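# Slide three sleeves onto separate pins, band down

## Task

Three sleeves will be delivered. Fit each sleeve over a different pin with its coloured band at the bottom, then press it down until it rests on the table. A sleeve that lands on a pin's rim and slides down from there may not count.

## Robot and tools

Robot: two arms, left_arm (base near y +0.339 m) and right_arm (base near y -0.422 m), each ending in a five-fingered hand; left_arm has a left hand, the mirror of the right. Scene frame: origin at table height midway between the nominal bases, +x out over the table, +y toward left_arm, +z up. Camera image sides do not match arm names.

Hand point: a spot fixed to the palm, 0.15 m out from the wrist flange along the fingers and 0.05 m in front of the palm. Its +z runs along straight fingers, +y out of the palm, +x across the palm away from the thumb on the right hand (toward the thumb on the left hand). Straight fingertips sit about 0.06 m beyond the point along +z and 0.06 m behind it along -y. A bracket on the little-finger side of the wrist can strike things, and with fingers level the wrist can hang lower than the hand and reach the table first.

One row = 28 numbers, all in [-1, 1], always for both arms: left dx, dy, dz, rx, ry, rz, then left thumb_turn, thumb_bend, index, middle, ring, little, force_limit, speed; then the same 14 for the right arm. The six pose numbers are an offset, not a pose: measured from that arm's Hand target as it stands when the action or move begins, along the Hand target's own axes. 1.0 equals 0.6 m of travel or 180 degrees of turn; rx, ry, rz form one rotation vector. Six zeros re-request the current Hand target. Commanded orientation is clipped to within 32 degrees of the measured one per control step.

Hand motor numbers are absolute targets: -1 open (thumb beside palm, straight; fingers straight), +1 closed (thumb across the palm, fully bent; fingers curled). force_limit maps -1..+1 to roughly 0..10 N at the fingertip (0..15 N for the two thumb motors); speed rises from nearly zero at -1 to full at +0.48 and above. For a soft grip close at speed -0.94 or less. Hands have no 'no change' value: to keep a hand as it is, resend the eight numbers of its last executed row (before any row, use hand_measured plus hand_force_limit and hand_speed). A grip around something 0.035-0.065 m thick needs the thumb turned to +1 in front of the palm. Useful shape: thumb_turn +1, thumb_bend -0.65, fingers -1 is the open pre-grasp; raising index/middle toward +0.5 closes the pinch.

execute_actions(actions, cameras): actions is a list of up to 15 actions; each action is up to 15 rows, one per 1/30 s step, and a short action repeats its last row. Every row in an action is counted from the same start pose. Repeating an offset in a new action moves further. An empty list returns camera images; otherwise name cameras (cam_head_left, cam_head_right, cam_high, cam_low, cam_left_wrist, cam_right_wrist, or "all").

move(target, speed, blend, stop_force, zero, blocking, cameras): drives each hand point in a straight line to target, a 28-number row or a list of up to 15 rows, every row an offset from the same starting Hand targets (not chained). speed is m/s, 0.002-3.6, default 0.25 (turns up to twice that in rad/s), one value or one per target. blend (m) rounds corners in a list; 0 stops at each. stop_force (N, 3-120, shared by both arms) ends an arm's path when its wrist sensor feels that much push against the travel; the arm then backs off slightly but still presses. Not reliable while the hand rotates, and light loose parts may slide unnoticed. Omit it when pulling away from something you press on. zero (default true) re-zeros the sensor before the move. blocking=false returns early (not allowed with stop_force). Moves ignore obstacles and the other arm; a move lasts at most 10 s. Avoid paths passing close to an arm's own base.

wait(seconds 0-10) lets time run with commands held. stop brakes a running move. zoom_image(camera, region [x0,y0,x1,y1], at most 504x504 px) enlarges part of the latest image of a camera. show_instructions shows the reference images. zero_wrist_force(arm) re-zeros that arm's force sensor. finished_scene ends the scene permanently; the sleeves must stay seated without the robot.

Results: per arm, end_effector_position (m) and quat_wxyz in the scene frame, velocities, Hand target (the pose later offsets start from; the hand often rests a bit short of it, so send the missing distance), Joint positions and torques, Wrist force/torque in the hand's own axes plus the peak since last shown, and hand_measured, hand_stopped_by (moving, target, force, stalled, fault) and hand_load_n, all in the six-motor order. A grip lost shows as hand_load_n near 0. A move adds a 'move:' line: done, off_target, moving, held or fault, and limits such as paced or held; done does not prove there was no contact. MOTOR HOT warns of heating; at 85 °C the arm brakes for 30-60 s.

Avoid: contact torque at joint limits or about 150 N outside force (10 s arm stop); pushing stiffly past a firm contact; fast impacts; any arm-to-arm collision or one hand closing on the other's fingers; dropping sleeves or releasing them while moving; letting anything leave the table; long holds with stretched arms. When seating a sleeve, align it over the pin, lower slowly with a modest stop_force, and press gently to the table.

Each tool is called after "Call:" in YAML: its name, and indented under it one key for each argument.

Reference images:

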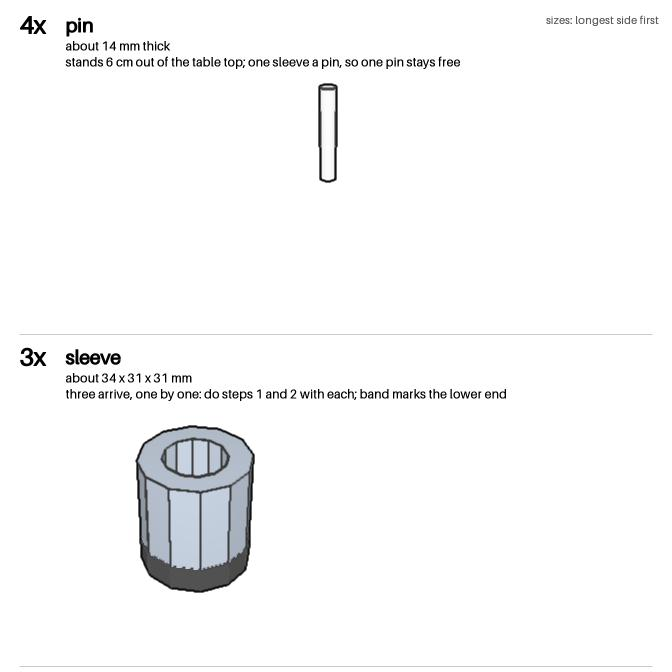

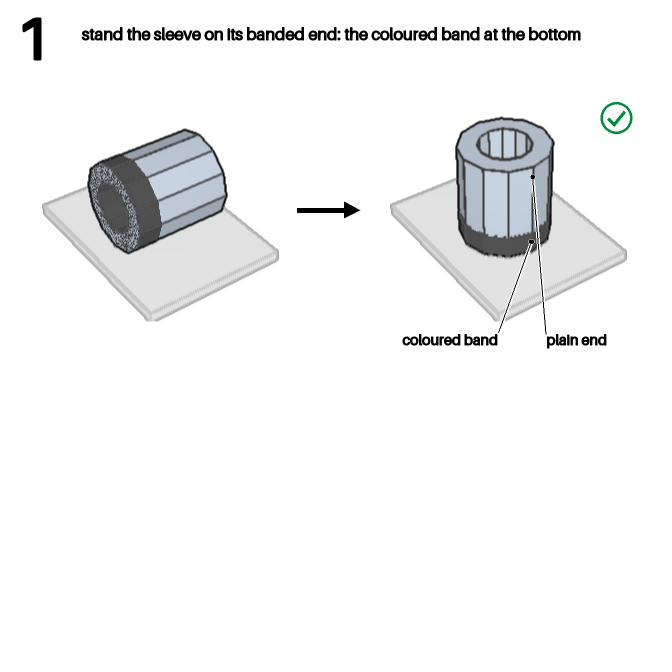

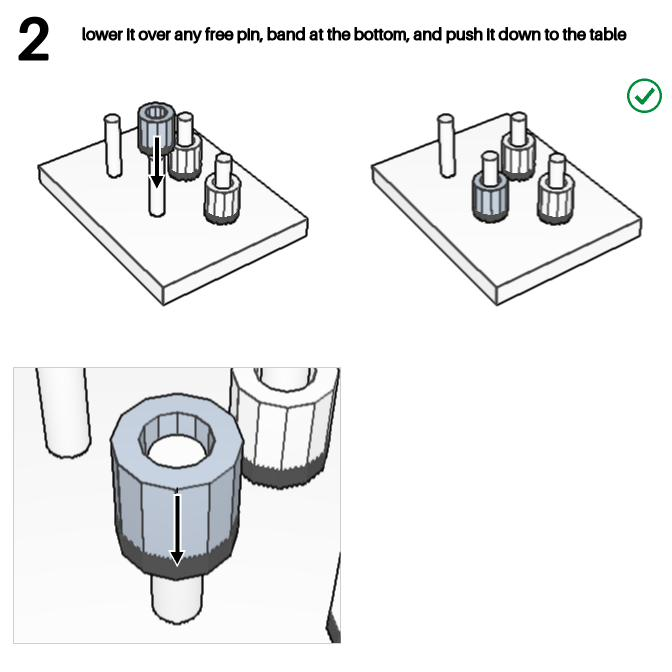

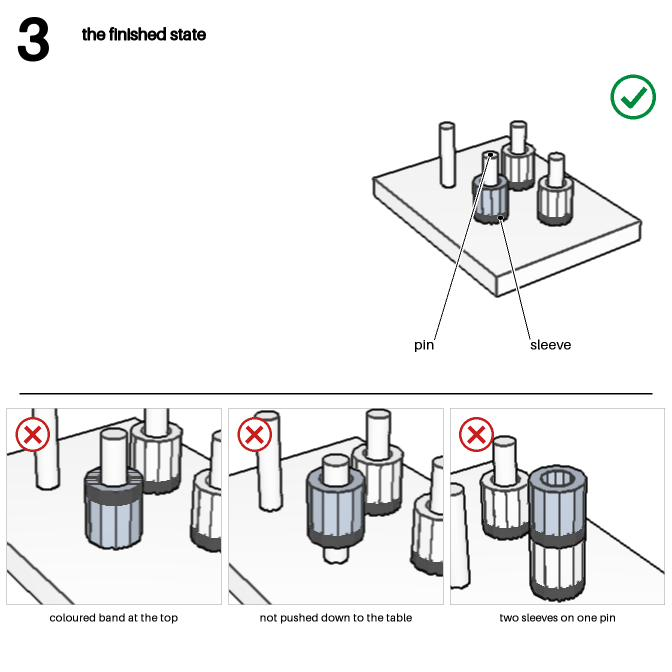

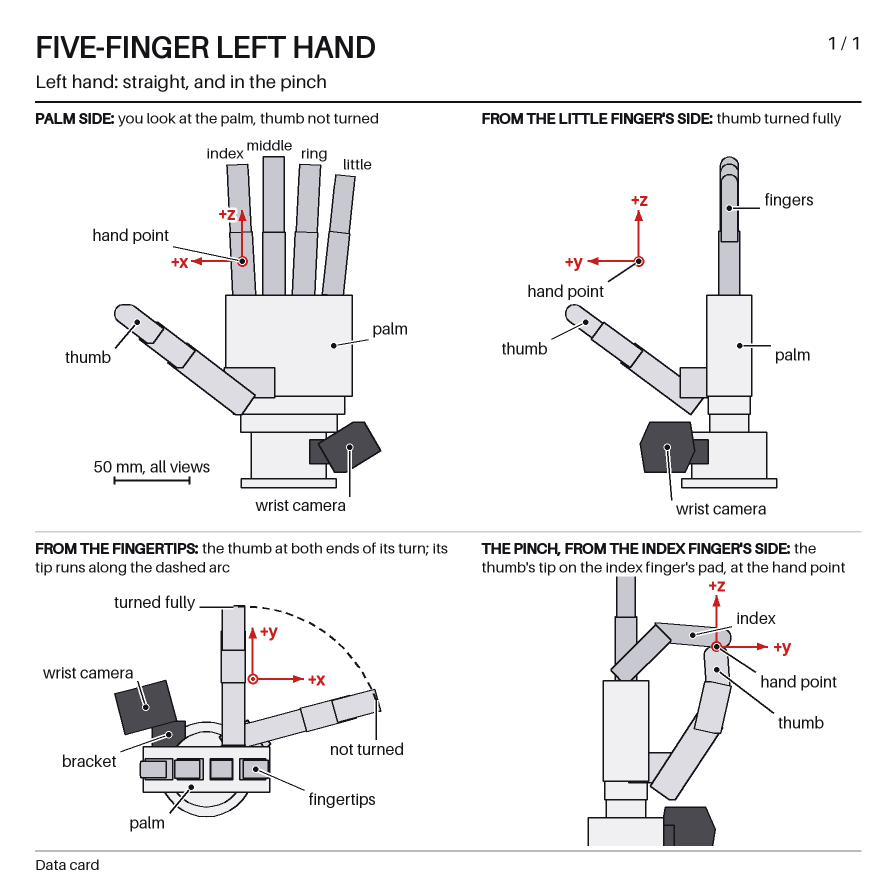

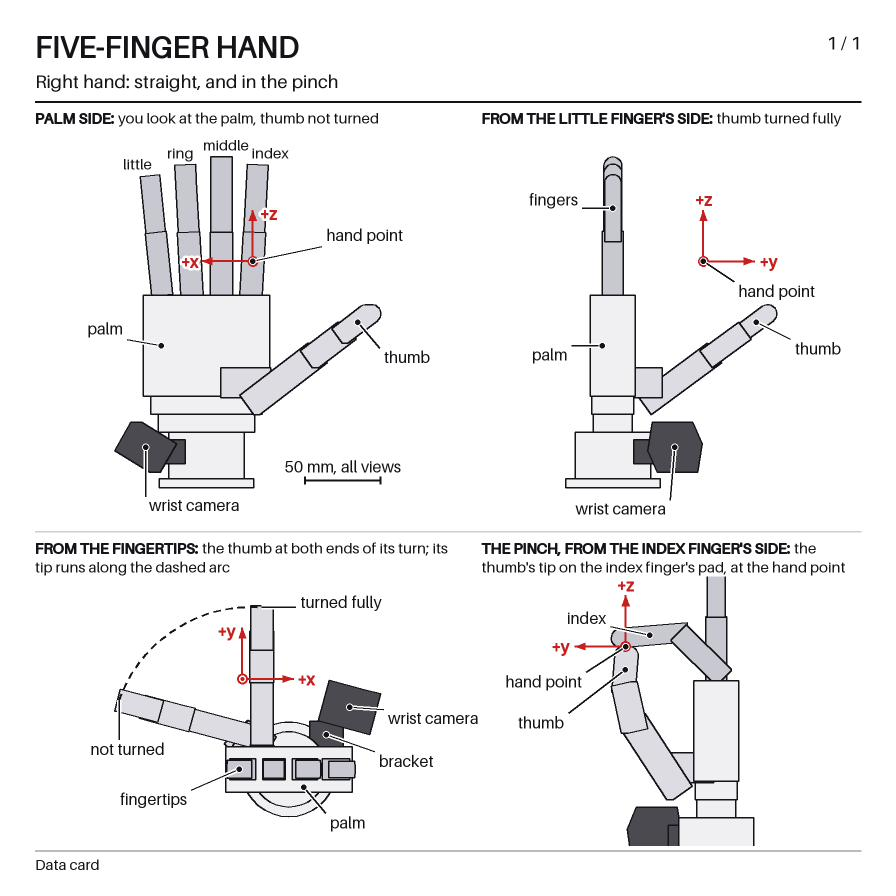

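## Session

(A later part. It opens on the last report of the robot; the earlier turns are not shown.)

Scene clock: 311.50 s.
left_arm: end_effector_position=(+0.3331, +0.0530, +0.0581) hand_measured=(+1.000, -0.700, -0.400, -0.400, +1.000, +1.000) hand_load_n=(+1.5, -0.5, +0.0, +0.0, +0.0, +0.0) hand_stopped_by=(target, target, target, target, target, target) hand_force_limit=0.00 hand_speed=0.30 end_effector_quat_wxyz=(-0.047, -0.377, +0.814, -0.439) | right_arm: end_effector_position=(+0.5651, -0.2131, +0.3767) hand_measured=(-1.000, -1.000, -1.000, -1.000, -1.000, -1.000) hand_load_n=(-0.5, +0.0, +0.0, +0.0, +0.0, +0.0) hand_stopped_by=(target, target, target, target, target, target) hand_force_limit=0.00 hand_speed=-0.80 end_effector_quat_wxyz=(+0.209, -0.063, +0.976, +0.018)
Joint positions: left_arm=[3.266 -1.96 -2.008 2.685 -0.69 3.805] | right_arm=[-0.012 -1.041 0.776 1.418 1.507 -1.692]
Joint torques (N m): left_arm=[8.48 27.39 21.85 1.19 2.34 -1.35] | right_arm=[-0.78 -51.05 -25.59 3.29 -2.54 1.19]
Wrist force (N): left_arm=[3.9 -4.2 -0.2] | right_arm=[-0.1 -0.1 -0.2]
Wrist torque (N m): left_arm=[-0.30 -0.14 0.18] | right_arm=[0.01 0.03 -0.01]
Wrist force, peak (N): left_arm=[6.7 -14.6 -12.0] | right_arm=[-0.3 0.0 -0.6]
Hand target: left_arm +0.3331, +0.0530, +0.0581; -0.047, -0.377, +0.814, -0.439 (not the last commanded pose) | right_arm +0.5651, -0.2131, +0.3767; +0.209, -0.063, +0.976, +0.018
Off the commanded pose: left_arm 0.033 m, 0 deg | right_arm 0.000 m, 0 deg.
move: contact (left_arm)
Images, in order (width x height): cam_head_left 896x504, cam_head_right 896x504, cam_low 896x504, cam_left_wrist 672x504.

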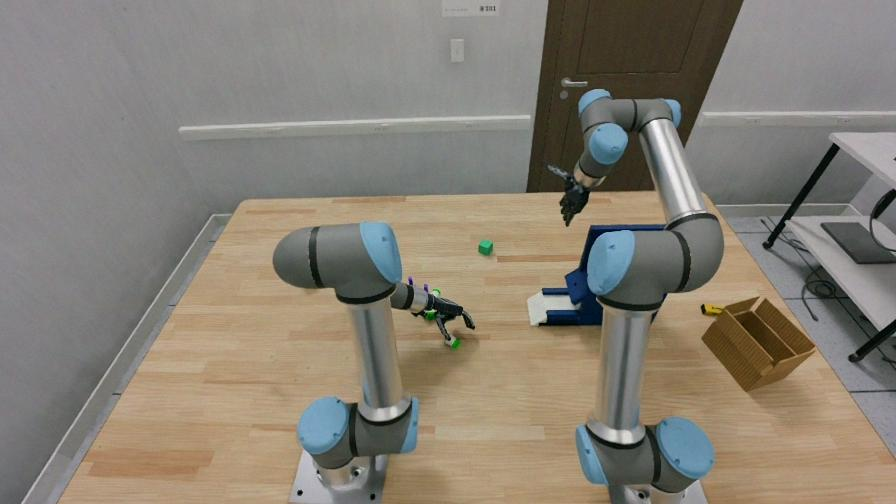

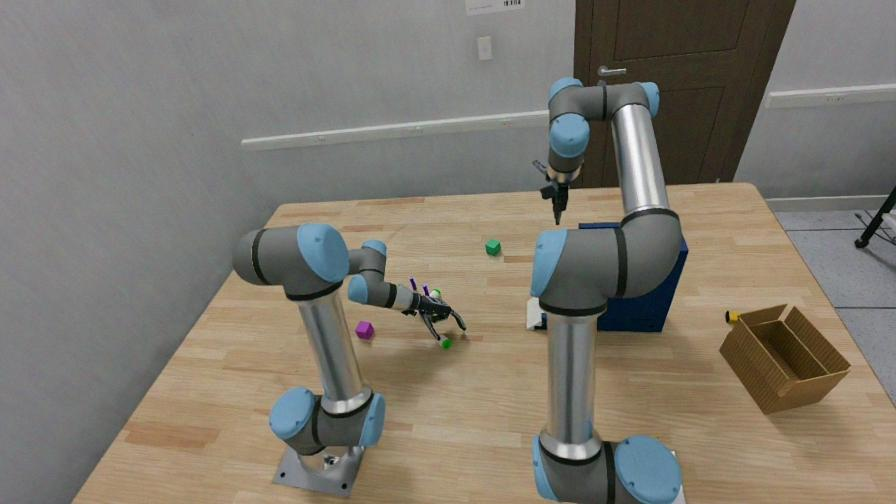

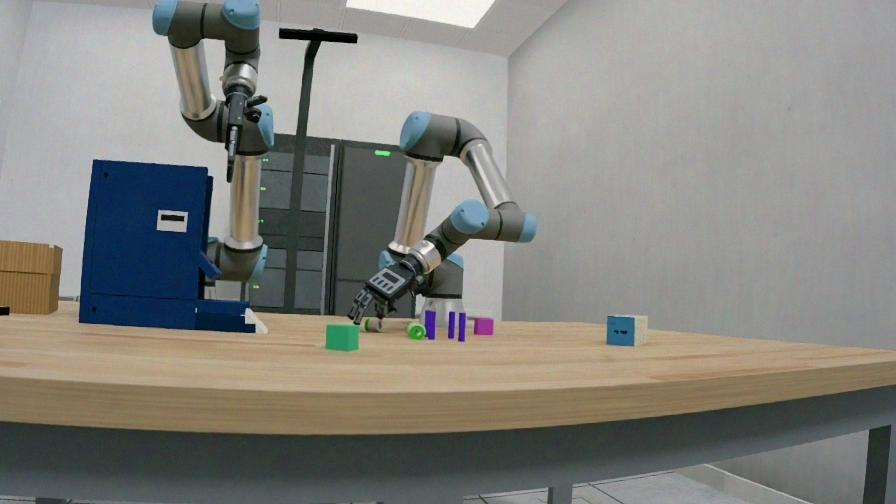

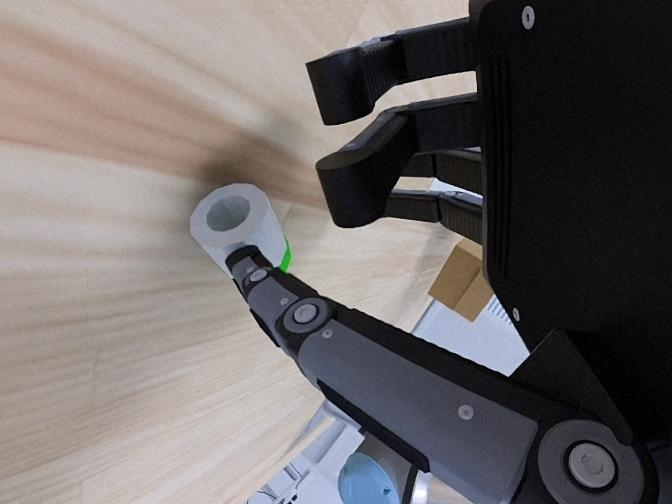

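Call:
move:
  target: [0.034,-0.0566,-0.0509,0,0,0, 1, -0.7, -0.4, -0.4, 1, 1, 0.0, 0.3, 0,0,0,0,0,0,-1,-1,-1,-1,-1,-1,0.0,-0.8]
  speed: 0.15

Call:
move:
  target: [0.0,0.0,0,0,0,0, 1, -0.7, -0.4, -0.4, -1, -1, 0.0, 0.3, 0,0,0,0,0,0,-1,-1,-1,-1,-1,-1,0.0,-0.8]
  cameras: ["cam_left_wrist", "cam_low", "cam_head_right", "cam_head_left"]

Call:
zoom_image:
  camera: "cam_left_wrist"
  region: [160, 60, 440, 290]

Call:
zoom_image:
  camera: "cam_head_right"
  region: [370, 240, 510, 360]

Scene clock: 320.97 s.
left_arm: end_effector_position=(+0.3331, +0.0530, +0.1081) hand_measured=(+1.000, -0.700, -0.400, -0.400, +1.000, +1.000) hand_load_n=(+0.0, +0.0, +0.0, +0.0, +0.0, +0.5) hand_stopped_by=(target, target, target, target, target, target) hand_force_limit=0.00 hand_speed=0.30 end_effector_quat_wxyz=(-0.047, -0.377, +0.814, -0.439) | right_arm: end_effector_position=(+0.5651, -0.2131, +0.3767) hand_measured=(-1.000, -1.000, -1.000, -1.000, -1.000, -1.000) hand_load_n=(+0.0, -0.5, +0.0, +0.0, +0.0, +0.0) hand_stopped_by=(target, target, target, target, target, target) hand_force_limit=0.00 hand_speed=-0.80 end_effector_quat_wxyz=(+0.209, -0.063, +0.976, +0.018)
Joint positions: left_arm=[3.266 -1.871 -1.965 2.553 -0.69 3.806] | right_arm=[-0.012 -1.041 0.776 1.418 1.507 -1.692]
Joint torques (N m): left_arm=[9.37 21.87 2.82 -1.23 2.36 0.77] | right_arm=[-0.6 -51.83 -25.45 3.2 -2.54 1.17]
Wrist force (N): left_arm=[2.4 -2.0 2.0] | right_arm=[-0.1 0.1 -0.5]
Wrist torque (N m): left_arm=[-0.19 -0.08 0.20] | right_arm=[0.06 0.03 0.00]
Wrist force, peak (N): left_arm=[4.5 -4.8 -0.9] | right_arm=[-0.3 -0.1 -0.7]
Hand target: left_arm +0.3330, +0.0530, +0.1081; -0.047, -0.377, +0.814, -0.439 | right_arm +0.5651, -0.2131, +0.3767; +0.209, -0.063, +0.976, +0.018
Off the commanded pose: left_arm 0.000 m, 0 deg | right_arm 0.000 m, 0 deg.
move: done

Scene clock: 321.83 s.
left_arm: end_effector_position=(+0.3330, +0.0530, +0.1081) hand_measured=(+1.000, -0.700, -0.400, -0.400, -1.000, -1.000) hand_load_n=(+0.0, +0.0, +0.0, +0.0, +0.0, +0.0) hand_stopped_by=(target, target, target, target, target, target) hand_force_limit=0.00 hand_speed=0.30 end_effector_quat_wxyz=(-0.047, -0.377, +0.814, -0.439) | right_arm: end_effector_position=(+0.5651, -0.2131, +0.3767) hand_measured=(-1.000, -1.000, -1.000, -1.000, -1.000, -1.000) hand_load_n=(+0.0, +0.0, +0.0, +0.0, +0.0, +0.0) hand_stopped_by=(target, target, target, target, target, target) hand_force_limit=0.00 hand_speed=-0.80 end_effector_quat_wxyz=(+0.209, -0.063, +0.976, +0.018)
Joint positions: left_arm=[3.266 -1.871 -1.965 2.553 -0.69 3.806] | right_arm=[-0.012 -1.041 0.776 1.418 1.507 -1.692]
Joint torques (N m): left_arm=[7.28 14.55 4.37 -4.99 2.33 -1.87] | right_arm=[-0.6 -51.38 -24.9 3.33 -2.48 1.22]
Wrist force (N): left_arm=[2.4 -2.0 2.0] | right_arm=[-0.2 -0.1 -0.2]
Wrist torque (N m): left_arm=[-0.20 -0.07 0.19] | right_arm=[0.01 0.05 -0.02]
Wrist force, peak (N): left_arm=[2.4 -1.9 2.2] | right_arm=[-0.3 -0.3 -0.3]
Hand target: left_arm +0.3330, +0.0530, +0.1081; -0.047, -0.377, +0.814, -0.439 | right_arm +0.5651, -0.2131, +0.3767; +0.209, -0.063, +0.976, +0.018
Off the commanded pose: left_arm 0.000 m, 0 deg | right_arm 0.000 m, 0 deg.
move: done
Images, in order (width x height): cam_head_left 896x504, cam_head_right 896x504, cam_low 896x504, cam_left_wrist 672x504.

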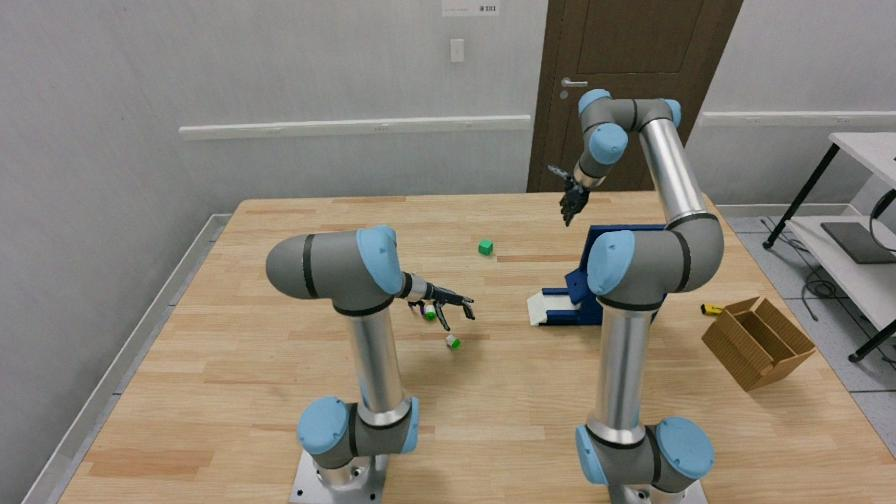

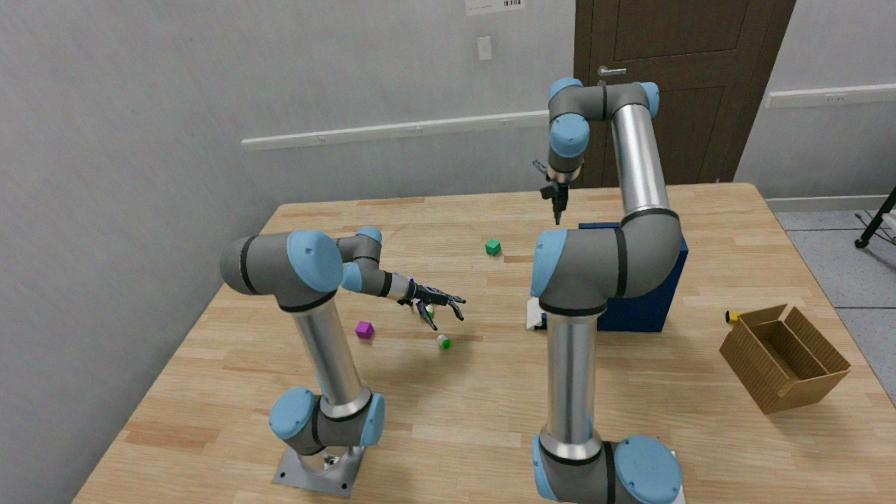

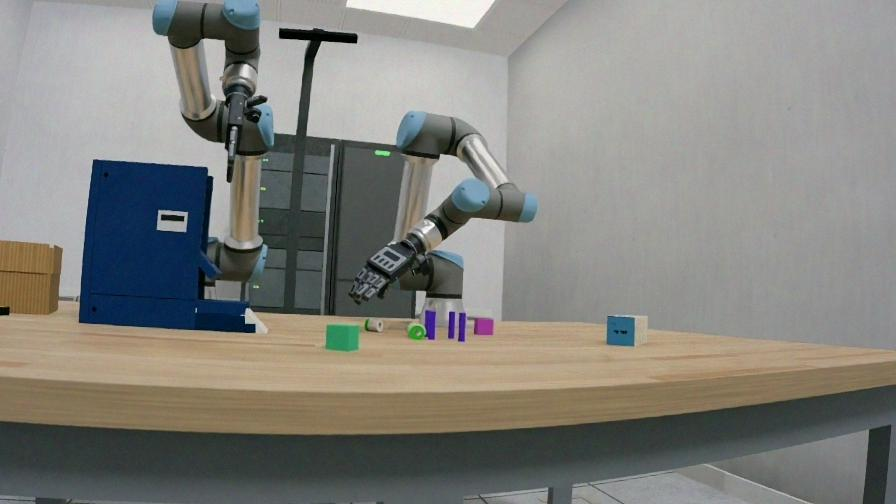

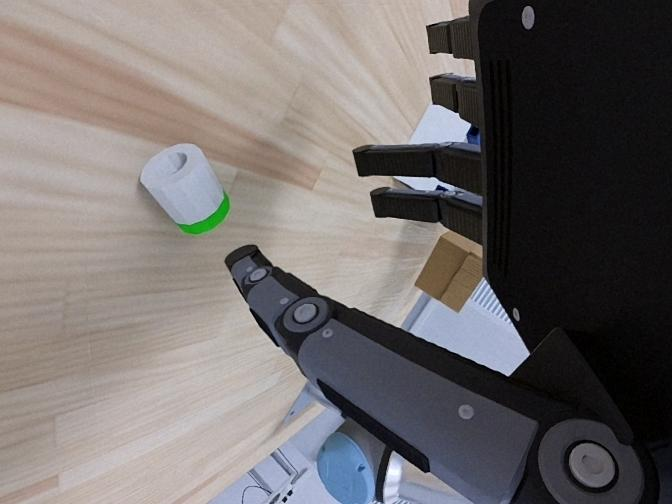

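Scaled by 1.800 from the camera's 672x504 image, which has a finer 960x720 frame.

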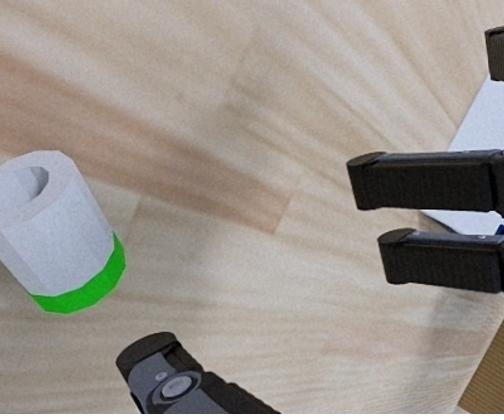

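Scaled by 3.600 from the camera's 896x504 image, which has a finer 1280x720 frame.

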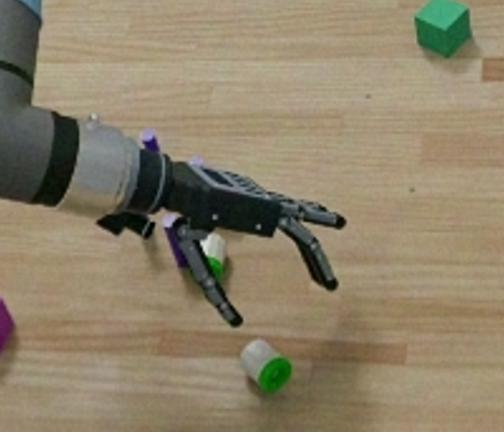

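Call:
move:
  target: [0.0008,0.0937,0.0285,0.0264,-0.1017,0.0167, 1, -0.7, -0.4, -0.4, -1, -1, 0.0, 0.3, 0,0,0,0,0,0,-1,-1,-1,-1,-1,-1,0.0,-0.8]
  speed: 0.15
  cameras: ["cam_left_wrist", "cam_low", "cam_head_right", "cam_head_left"]

Call:
zoom_image:
  camera: "cam_left_wrist"
  region: [200, 60, 480, 290]

Call:
zoom_image:
  camera: "cam_head_right"
  region: [370, 240, 510, 360]

Scene clock: 343.80 s.
left_arm: end_effector_position=(+0.3002, +0.0584, +0.0597) hand_measured=(+1.000, -0.700, -0.400, -0.400, -1.000, -1.000) hand_load_n=(+0.0, +0.0, +0.0, +0.0, +0.0, +0.0) hand_stopped_by=(target, target, target, target, target, target) hand_force_limit=0.00 hand_speed=0.30 end_effector_quat_wxyz=(+0.110, -0.422, +0.802, -0.408) | right_arm: end_effector_position=(+0.5651, -0.2131, +0.3767) hand_measured=(-1.000, -1.000, -1.000, -1.000, -1.000, -1.000) hand_load_n=(+0.0, +0.0, +0.5, +0.0, +0.0, +0.0) hand_stopped_by=(target, target, target, target, target, target) hand_force_limit=0.00 hand_speed=-0.80 end_effector_quat_wxyz=(+0.209, -0.063, +0.976, +0.018)
Joint positions: left_arm=[3.161 -1.627 -2.25 2.992 -0.98 3.519] | right_arm=[-0.012 -1.041 0.776 1.418 1.507 -1.692]
Joint torques (N m): left_arm=[4.52 7.04 19.27 -1.13 -0.06 0.59] | right_arm=[-0.19 -51.13 -25.19 3.23 -2.5 1.32]
Wrist force (N): left_arm=[1.7 -2.0 1.9] | right_arm=[-0.1 -0.3 -0.2]
Wrist torque (N m): left_arm=[-0.19 -0.04 0.16] | right_arm=[-0.03 0.03 -0.01]
Wrist force, peak (N): left_arm=[2.4 -2.2 2.1] | right_arm=[-0.2 -0.1 -0.7]
Hand target: left_arm +0.3002, +0.0585, +0.0597; +0.110, -0.422, +0.802, -0.408 | right_arm +0.5651, -0.2131, +0.3767; +0.209, -0.063, +0.976, +0.018
Off the commanded pose: left_arm 0.000 m, 0 deg | right_arm 0.000 m, 0 deg.
move: done
Images, in order (width x height): cam_head_left 896x504, cam_head_right 896x504, cam_low 896x504, cam_left_wrist 672x504.

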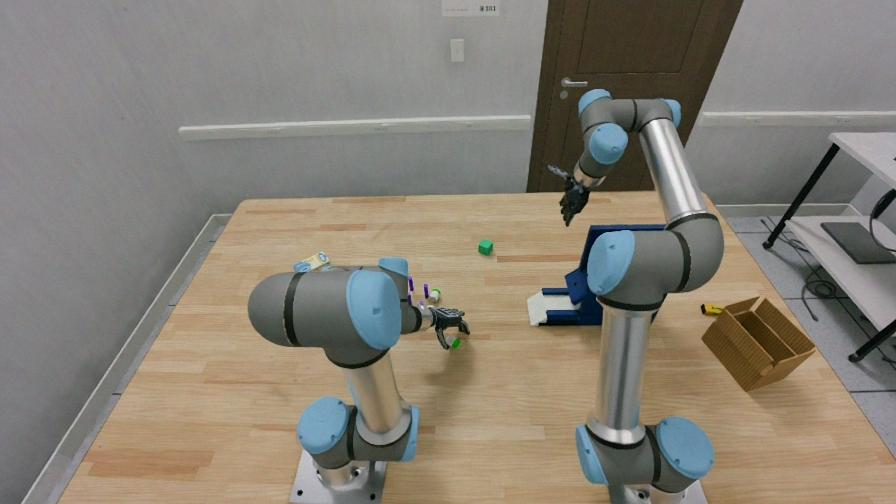

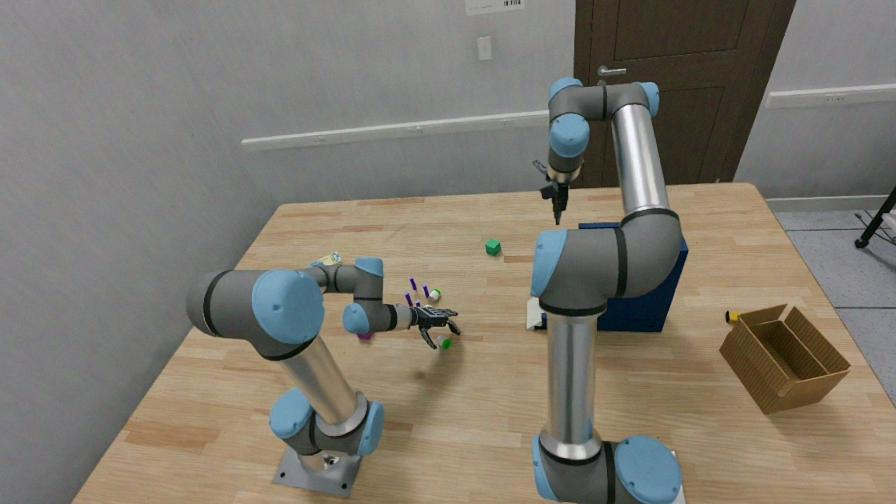

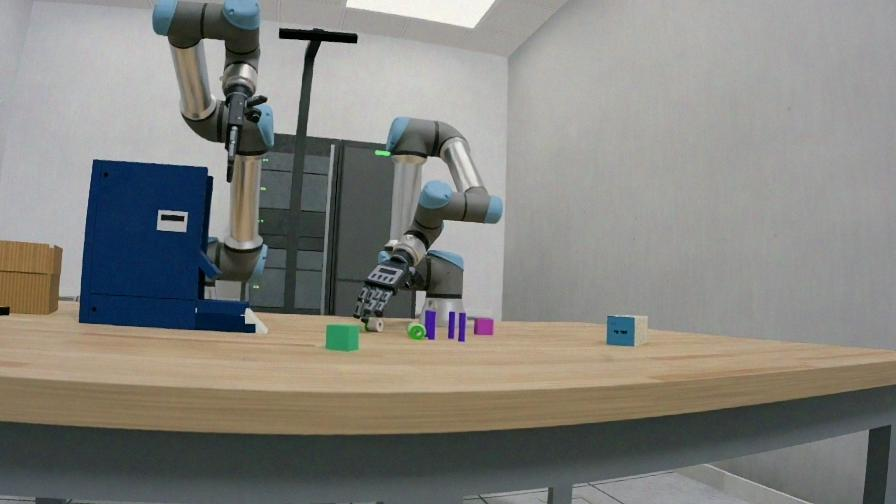

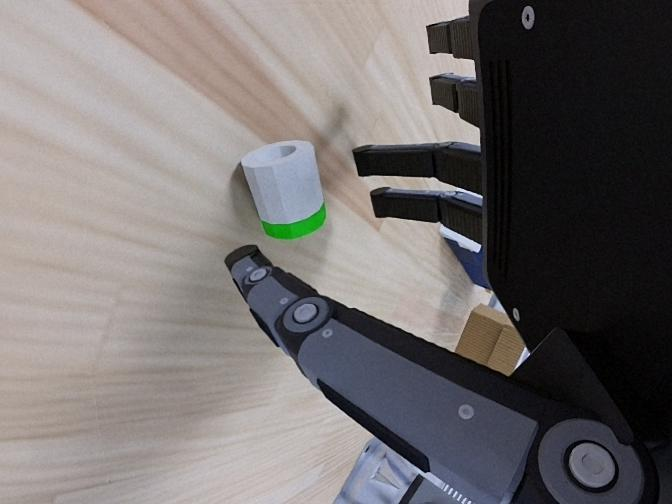

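Scaled by 1.800 from the camera's 672x504 image, which has a finer 960x720 frame.

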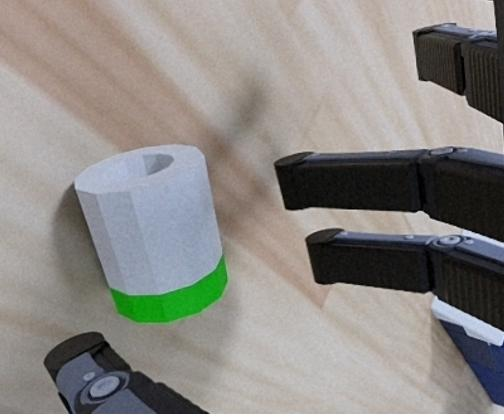

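Scaled by 3.600 from the camera's 896x504 image, which has a finer 1280x720 frame.

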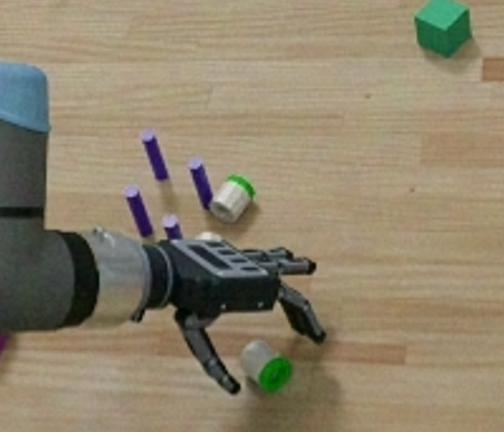

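Call:
move:
  target: [-0.0127,0.0225,0.0307,0,0,0, 1, -0.7, -0.4, -0.4, -1, -1, 0.0, 0.3, 0,0,0,0,0,0,-1,-1,-1,-1,-1,-1,0.0,-0.8]
  speed: 0.05
  stop_force: 4
  cameras: ["cam_left_wrist", "cam_low", "cam_head_right"]

Call:
zoom_image:
  camera: "cam_left_wrist"
  region: [200, 60, 480, 290]

Call:
zoom_image:
  camera: "cam_head_right"
  region: [370, 240, 510, 360]

Call:
zoom_image:
  camera: "cam_low"
  region: [320, 240, 480, 360]

Scene clock: 350.10 s.
left_arm: end_effector_position=(+0.3060, +0.0582, +0.0385) hand_measured=(+1.000, -0.700, -0.400, -0.400, -1.000, -1.000) hand_load_n=(+0.0, -0.5, +0.0, -0.5, +0.0, +0.0) hand_stopped_by=(target, target, target, target, target, target) hand_force_limit=0.00 hand_speed=0.30 end_effector_quat_wxyz=(+0.110, -0.422, +0.802, -0.408) | right_arm: end_effector_position=(+0.5651, -0.2131, +0.3767) hand_measured=(-1.000, -1.000, -1.000, -1.000, -1.000, -1.000) hand_load_n=(+0.0, +0.0, +0.0, +0.0, +0.0, +0.0) hand_stopped_by=(target, target, target, target, target, target) hand_force_limit=0.00 hand_speed=-0.80 end_effector_quat_wxyz=(+0.209, -0.063, +0.976, +0.018)
Joint positions: left_arm=[3.16 -1.685 -2.261 3.06 -0.981 3.518] | right_arm=[-0.012 -1.041 0.776 1.418 1.507 -1.692]
Joint torques (N m): left_arm=[5.29 5.38 24.64 1.65 1.59 2.04] | right_arm=[0.01 -51.43 -24.86 3.36 -2.51 1.31]
Wrist force (N): left_arm=[2.2 -4.9 -1.2] | right_arm=[0.0 0.2 -0.3]
Wrist torque (N m): left_arm=[-0.09 -0.07 0.35] | right_arm=[0.06 0.02 0.01]
Wrist force, peak (N): left_arm=[9.7 -31.1 -34.0] | right_arm=[-0.2 -0.1 -0.7]
Hand target: left_arm +0.3060, +0.0582, +0.0384; +0.110, -0.422, +0.802, -0.408 (not the last commanded pose) | right_arm +0.5651, -0.2131, +0.3767; +0.209, -0.063, +0.976, +0.018
Off the commanded pose: left_arm 0.002 m, 0 deg | right_arm 0.000 m, 0 deg.
move: contact (left_arm)
Images, in order (width x height): cam_head_right 896x504, cam_low 896x504, cam_left_wrist 672x504.

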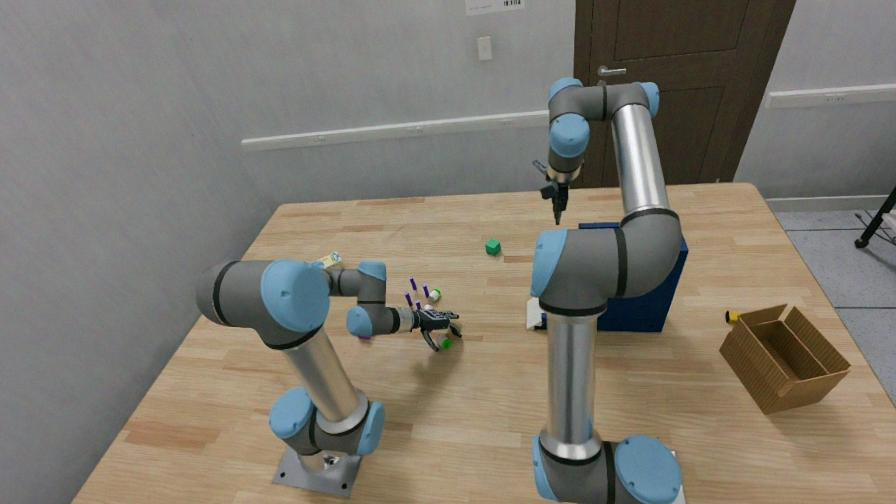

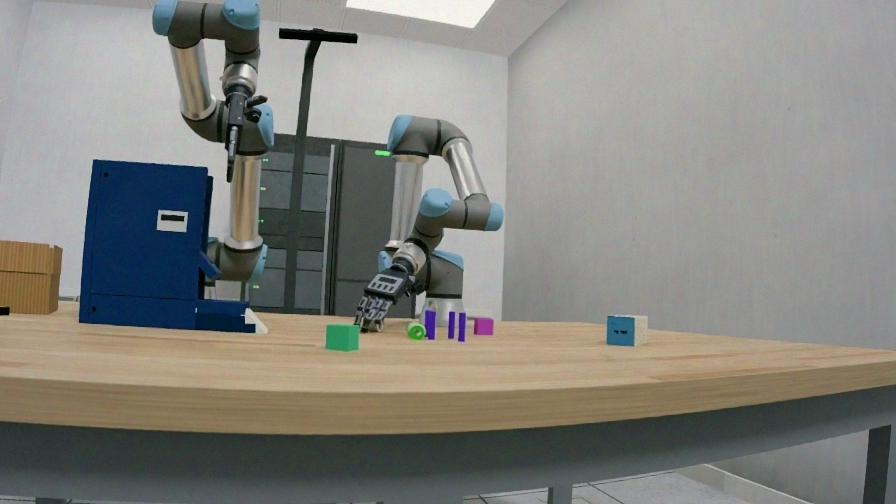

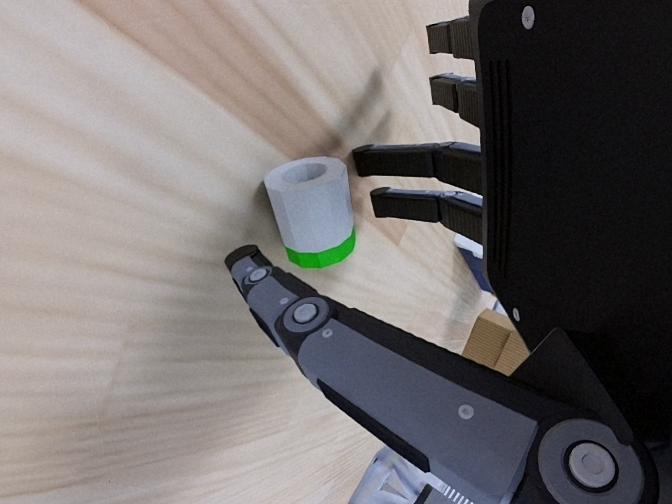

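Scaled by 1.800 from the camera's 672x504 image, which has a finer 960x720 frame.

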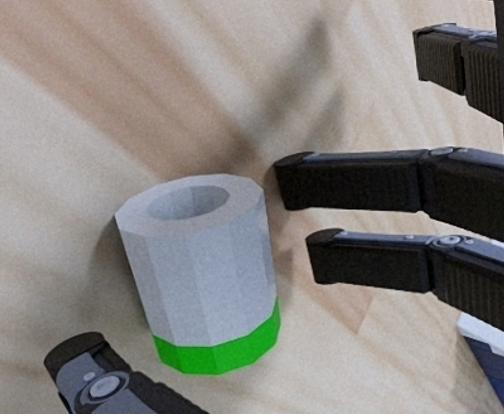

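Scaled by 3.600 from the camera's 896x504 image, which has a finer 1280x720 frame.

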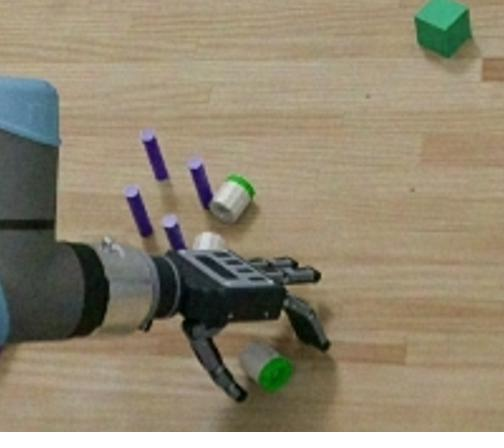

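Scaled by 3.150 from the camera's 896x504 image, which has a finer 1280x720 frame.

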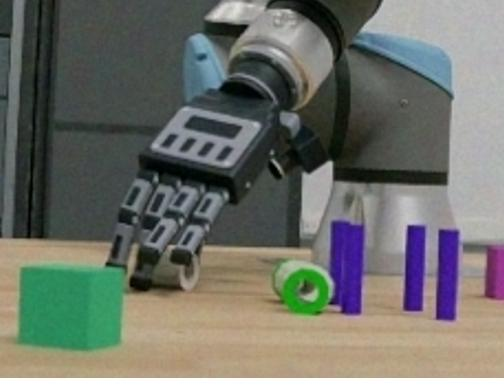

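Call:
move:
  target: [-0.0027,-0.0165,-0.019,0.0543,0.0228,-0.0198, 1, -0.65, -0.3, -0.3, -1, -1, 0.0, 0.3, 0,0,0,0,0,0,-1,-1,-1,-1,-1,-1,0.0,-0.8]
  speed: 0.1
  cameras: ["cam_left_wrist", "cam_low", "cam_head_right"]

Call:
zoom_image:
  camera: "cam_left_wrist"
  region: [200, 60, 480, 290]

Call:
zoom_image:
  camera: "cam_low"
  region: [320, 240, 480, 360]

Scene clock: 376.07 s.
left_arm: end_effector_position=(+0.3069, +0.0628, +0.0529) hand_measured=(+1.000, -0.650, -0.300, -0.300, -1.000, -1.000) hand_load_n=(+0.0, +0.0, +0.0, +0.0, +0.0, +0.0) hand_stopped_by=(target, target, target, target, target, target) hand_force_limit=0.00 hand_speed=0.30 end_effector_quat_wxyz=(+0.104, -0.421, +0.754, -0.493) | right_arm: end_effector_position=(+0.5651, -0.2131, +0.3767) hand_measured=(-1.000, -1.000, -1.000, -1.000, -1.000, -1.000) hand_load_n=(+0.0, +0.0, +0.0, -0.5, +0.0, +0.0) hand_stopped_by=(target, target, target, target, target, target) hand_force_limit=0.00 hand_speed=-0.80 end_effector_quat_wxyz=(+0.209, -0.063, +0.976, +0.018)
Joint positions: left_arm=[3.326 -1.638 -2.374 3.196 -0.743 3.505] | right_arm=[-0.012 -1.041 0.776 1.418 1.507 -1.692]
Joint torques (N m): left_arm=[-1.45 2.42 23.99 -3.56 1 1.86] | right_arm=[-0.11 -51.33 -25.23 3.3 -2.5 1.42]
Wrist force (N): left_arm=[2.1 -2.5 2.3] | right_arm=[-0.1 -0.1 -0.5]
Wrist torque (N m): left_arm=[-0.25 -0.05 0.32] | right_arm=[0.02 0.04 -0.01]
Wrist force, peak (N): left_arm=[2.6 -8.3 0.2] | right_arm=[-0.3 0.1 -0.8]
Hand target: left_arm +0.3069, +0.0628, +0.0529; +0.104, -0.421, +0.754, -0.493 | right_arm +0.5651, -0.2131, +0.3767; +0.209, -0.063, +0.976, +0.018
Off the commanded pose: left_arm 0.000 m, 0 deg | right_arm 0.000 m, 0 deg.
move: done
Images, in order (width x height): cam_head_right 896x504, cam_low 896x504, cam_left_wrist 672x504.

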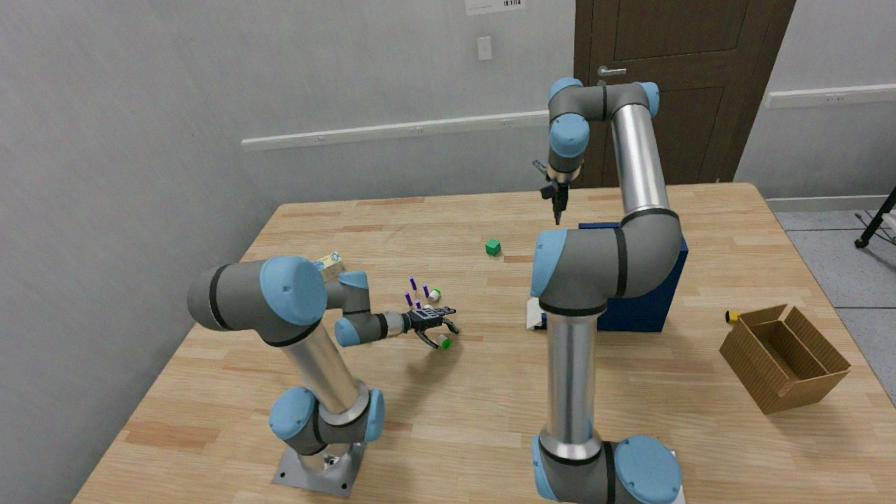

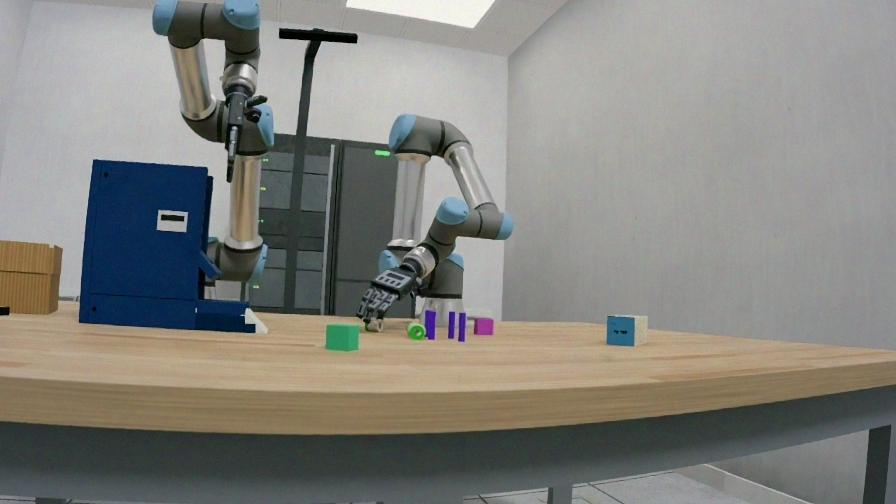

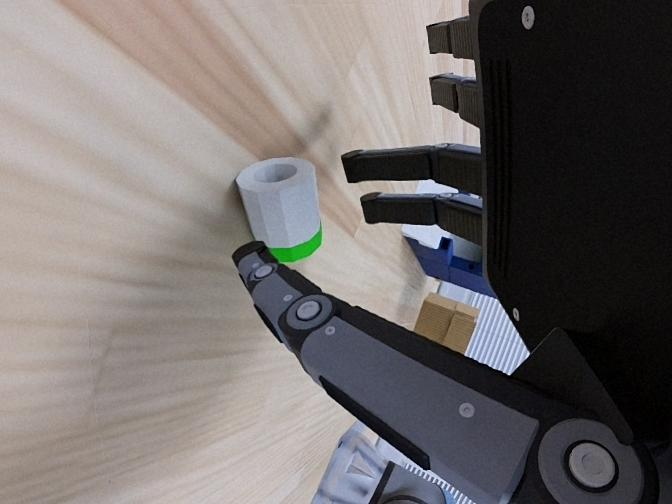

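Scaled by 1.800 from the camera's 672x504 image, which has a finer 960x720 frame.

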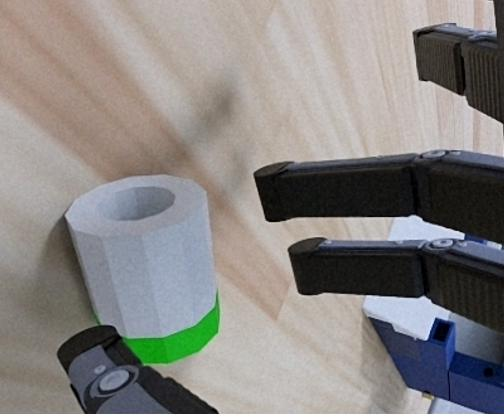

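Scaled by 3.150 from the camera's 896x504 image, which has a finer 1280x720 frame.

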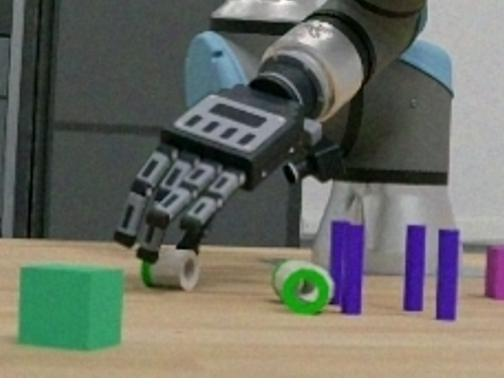

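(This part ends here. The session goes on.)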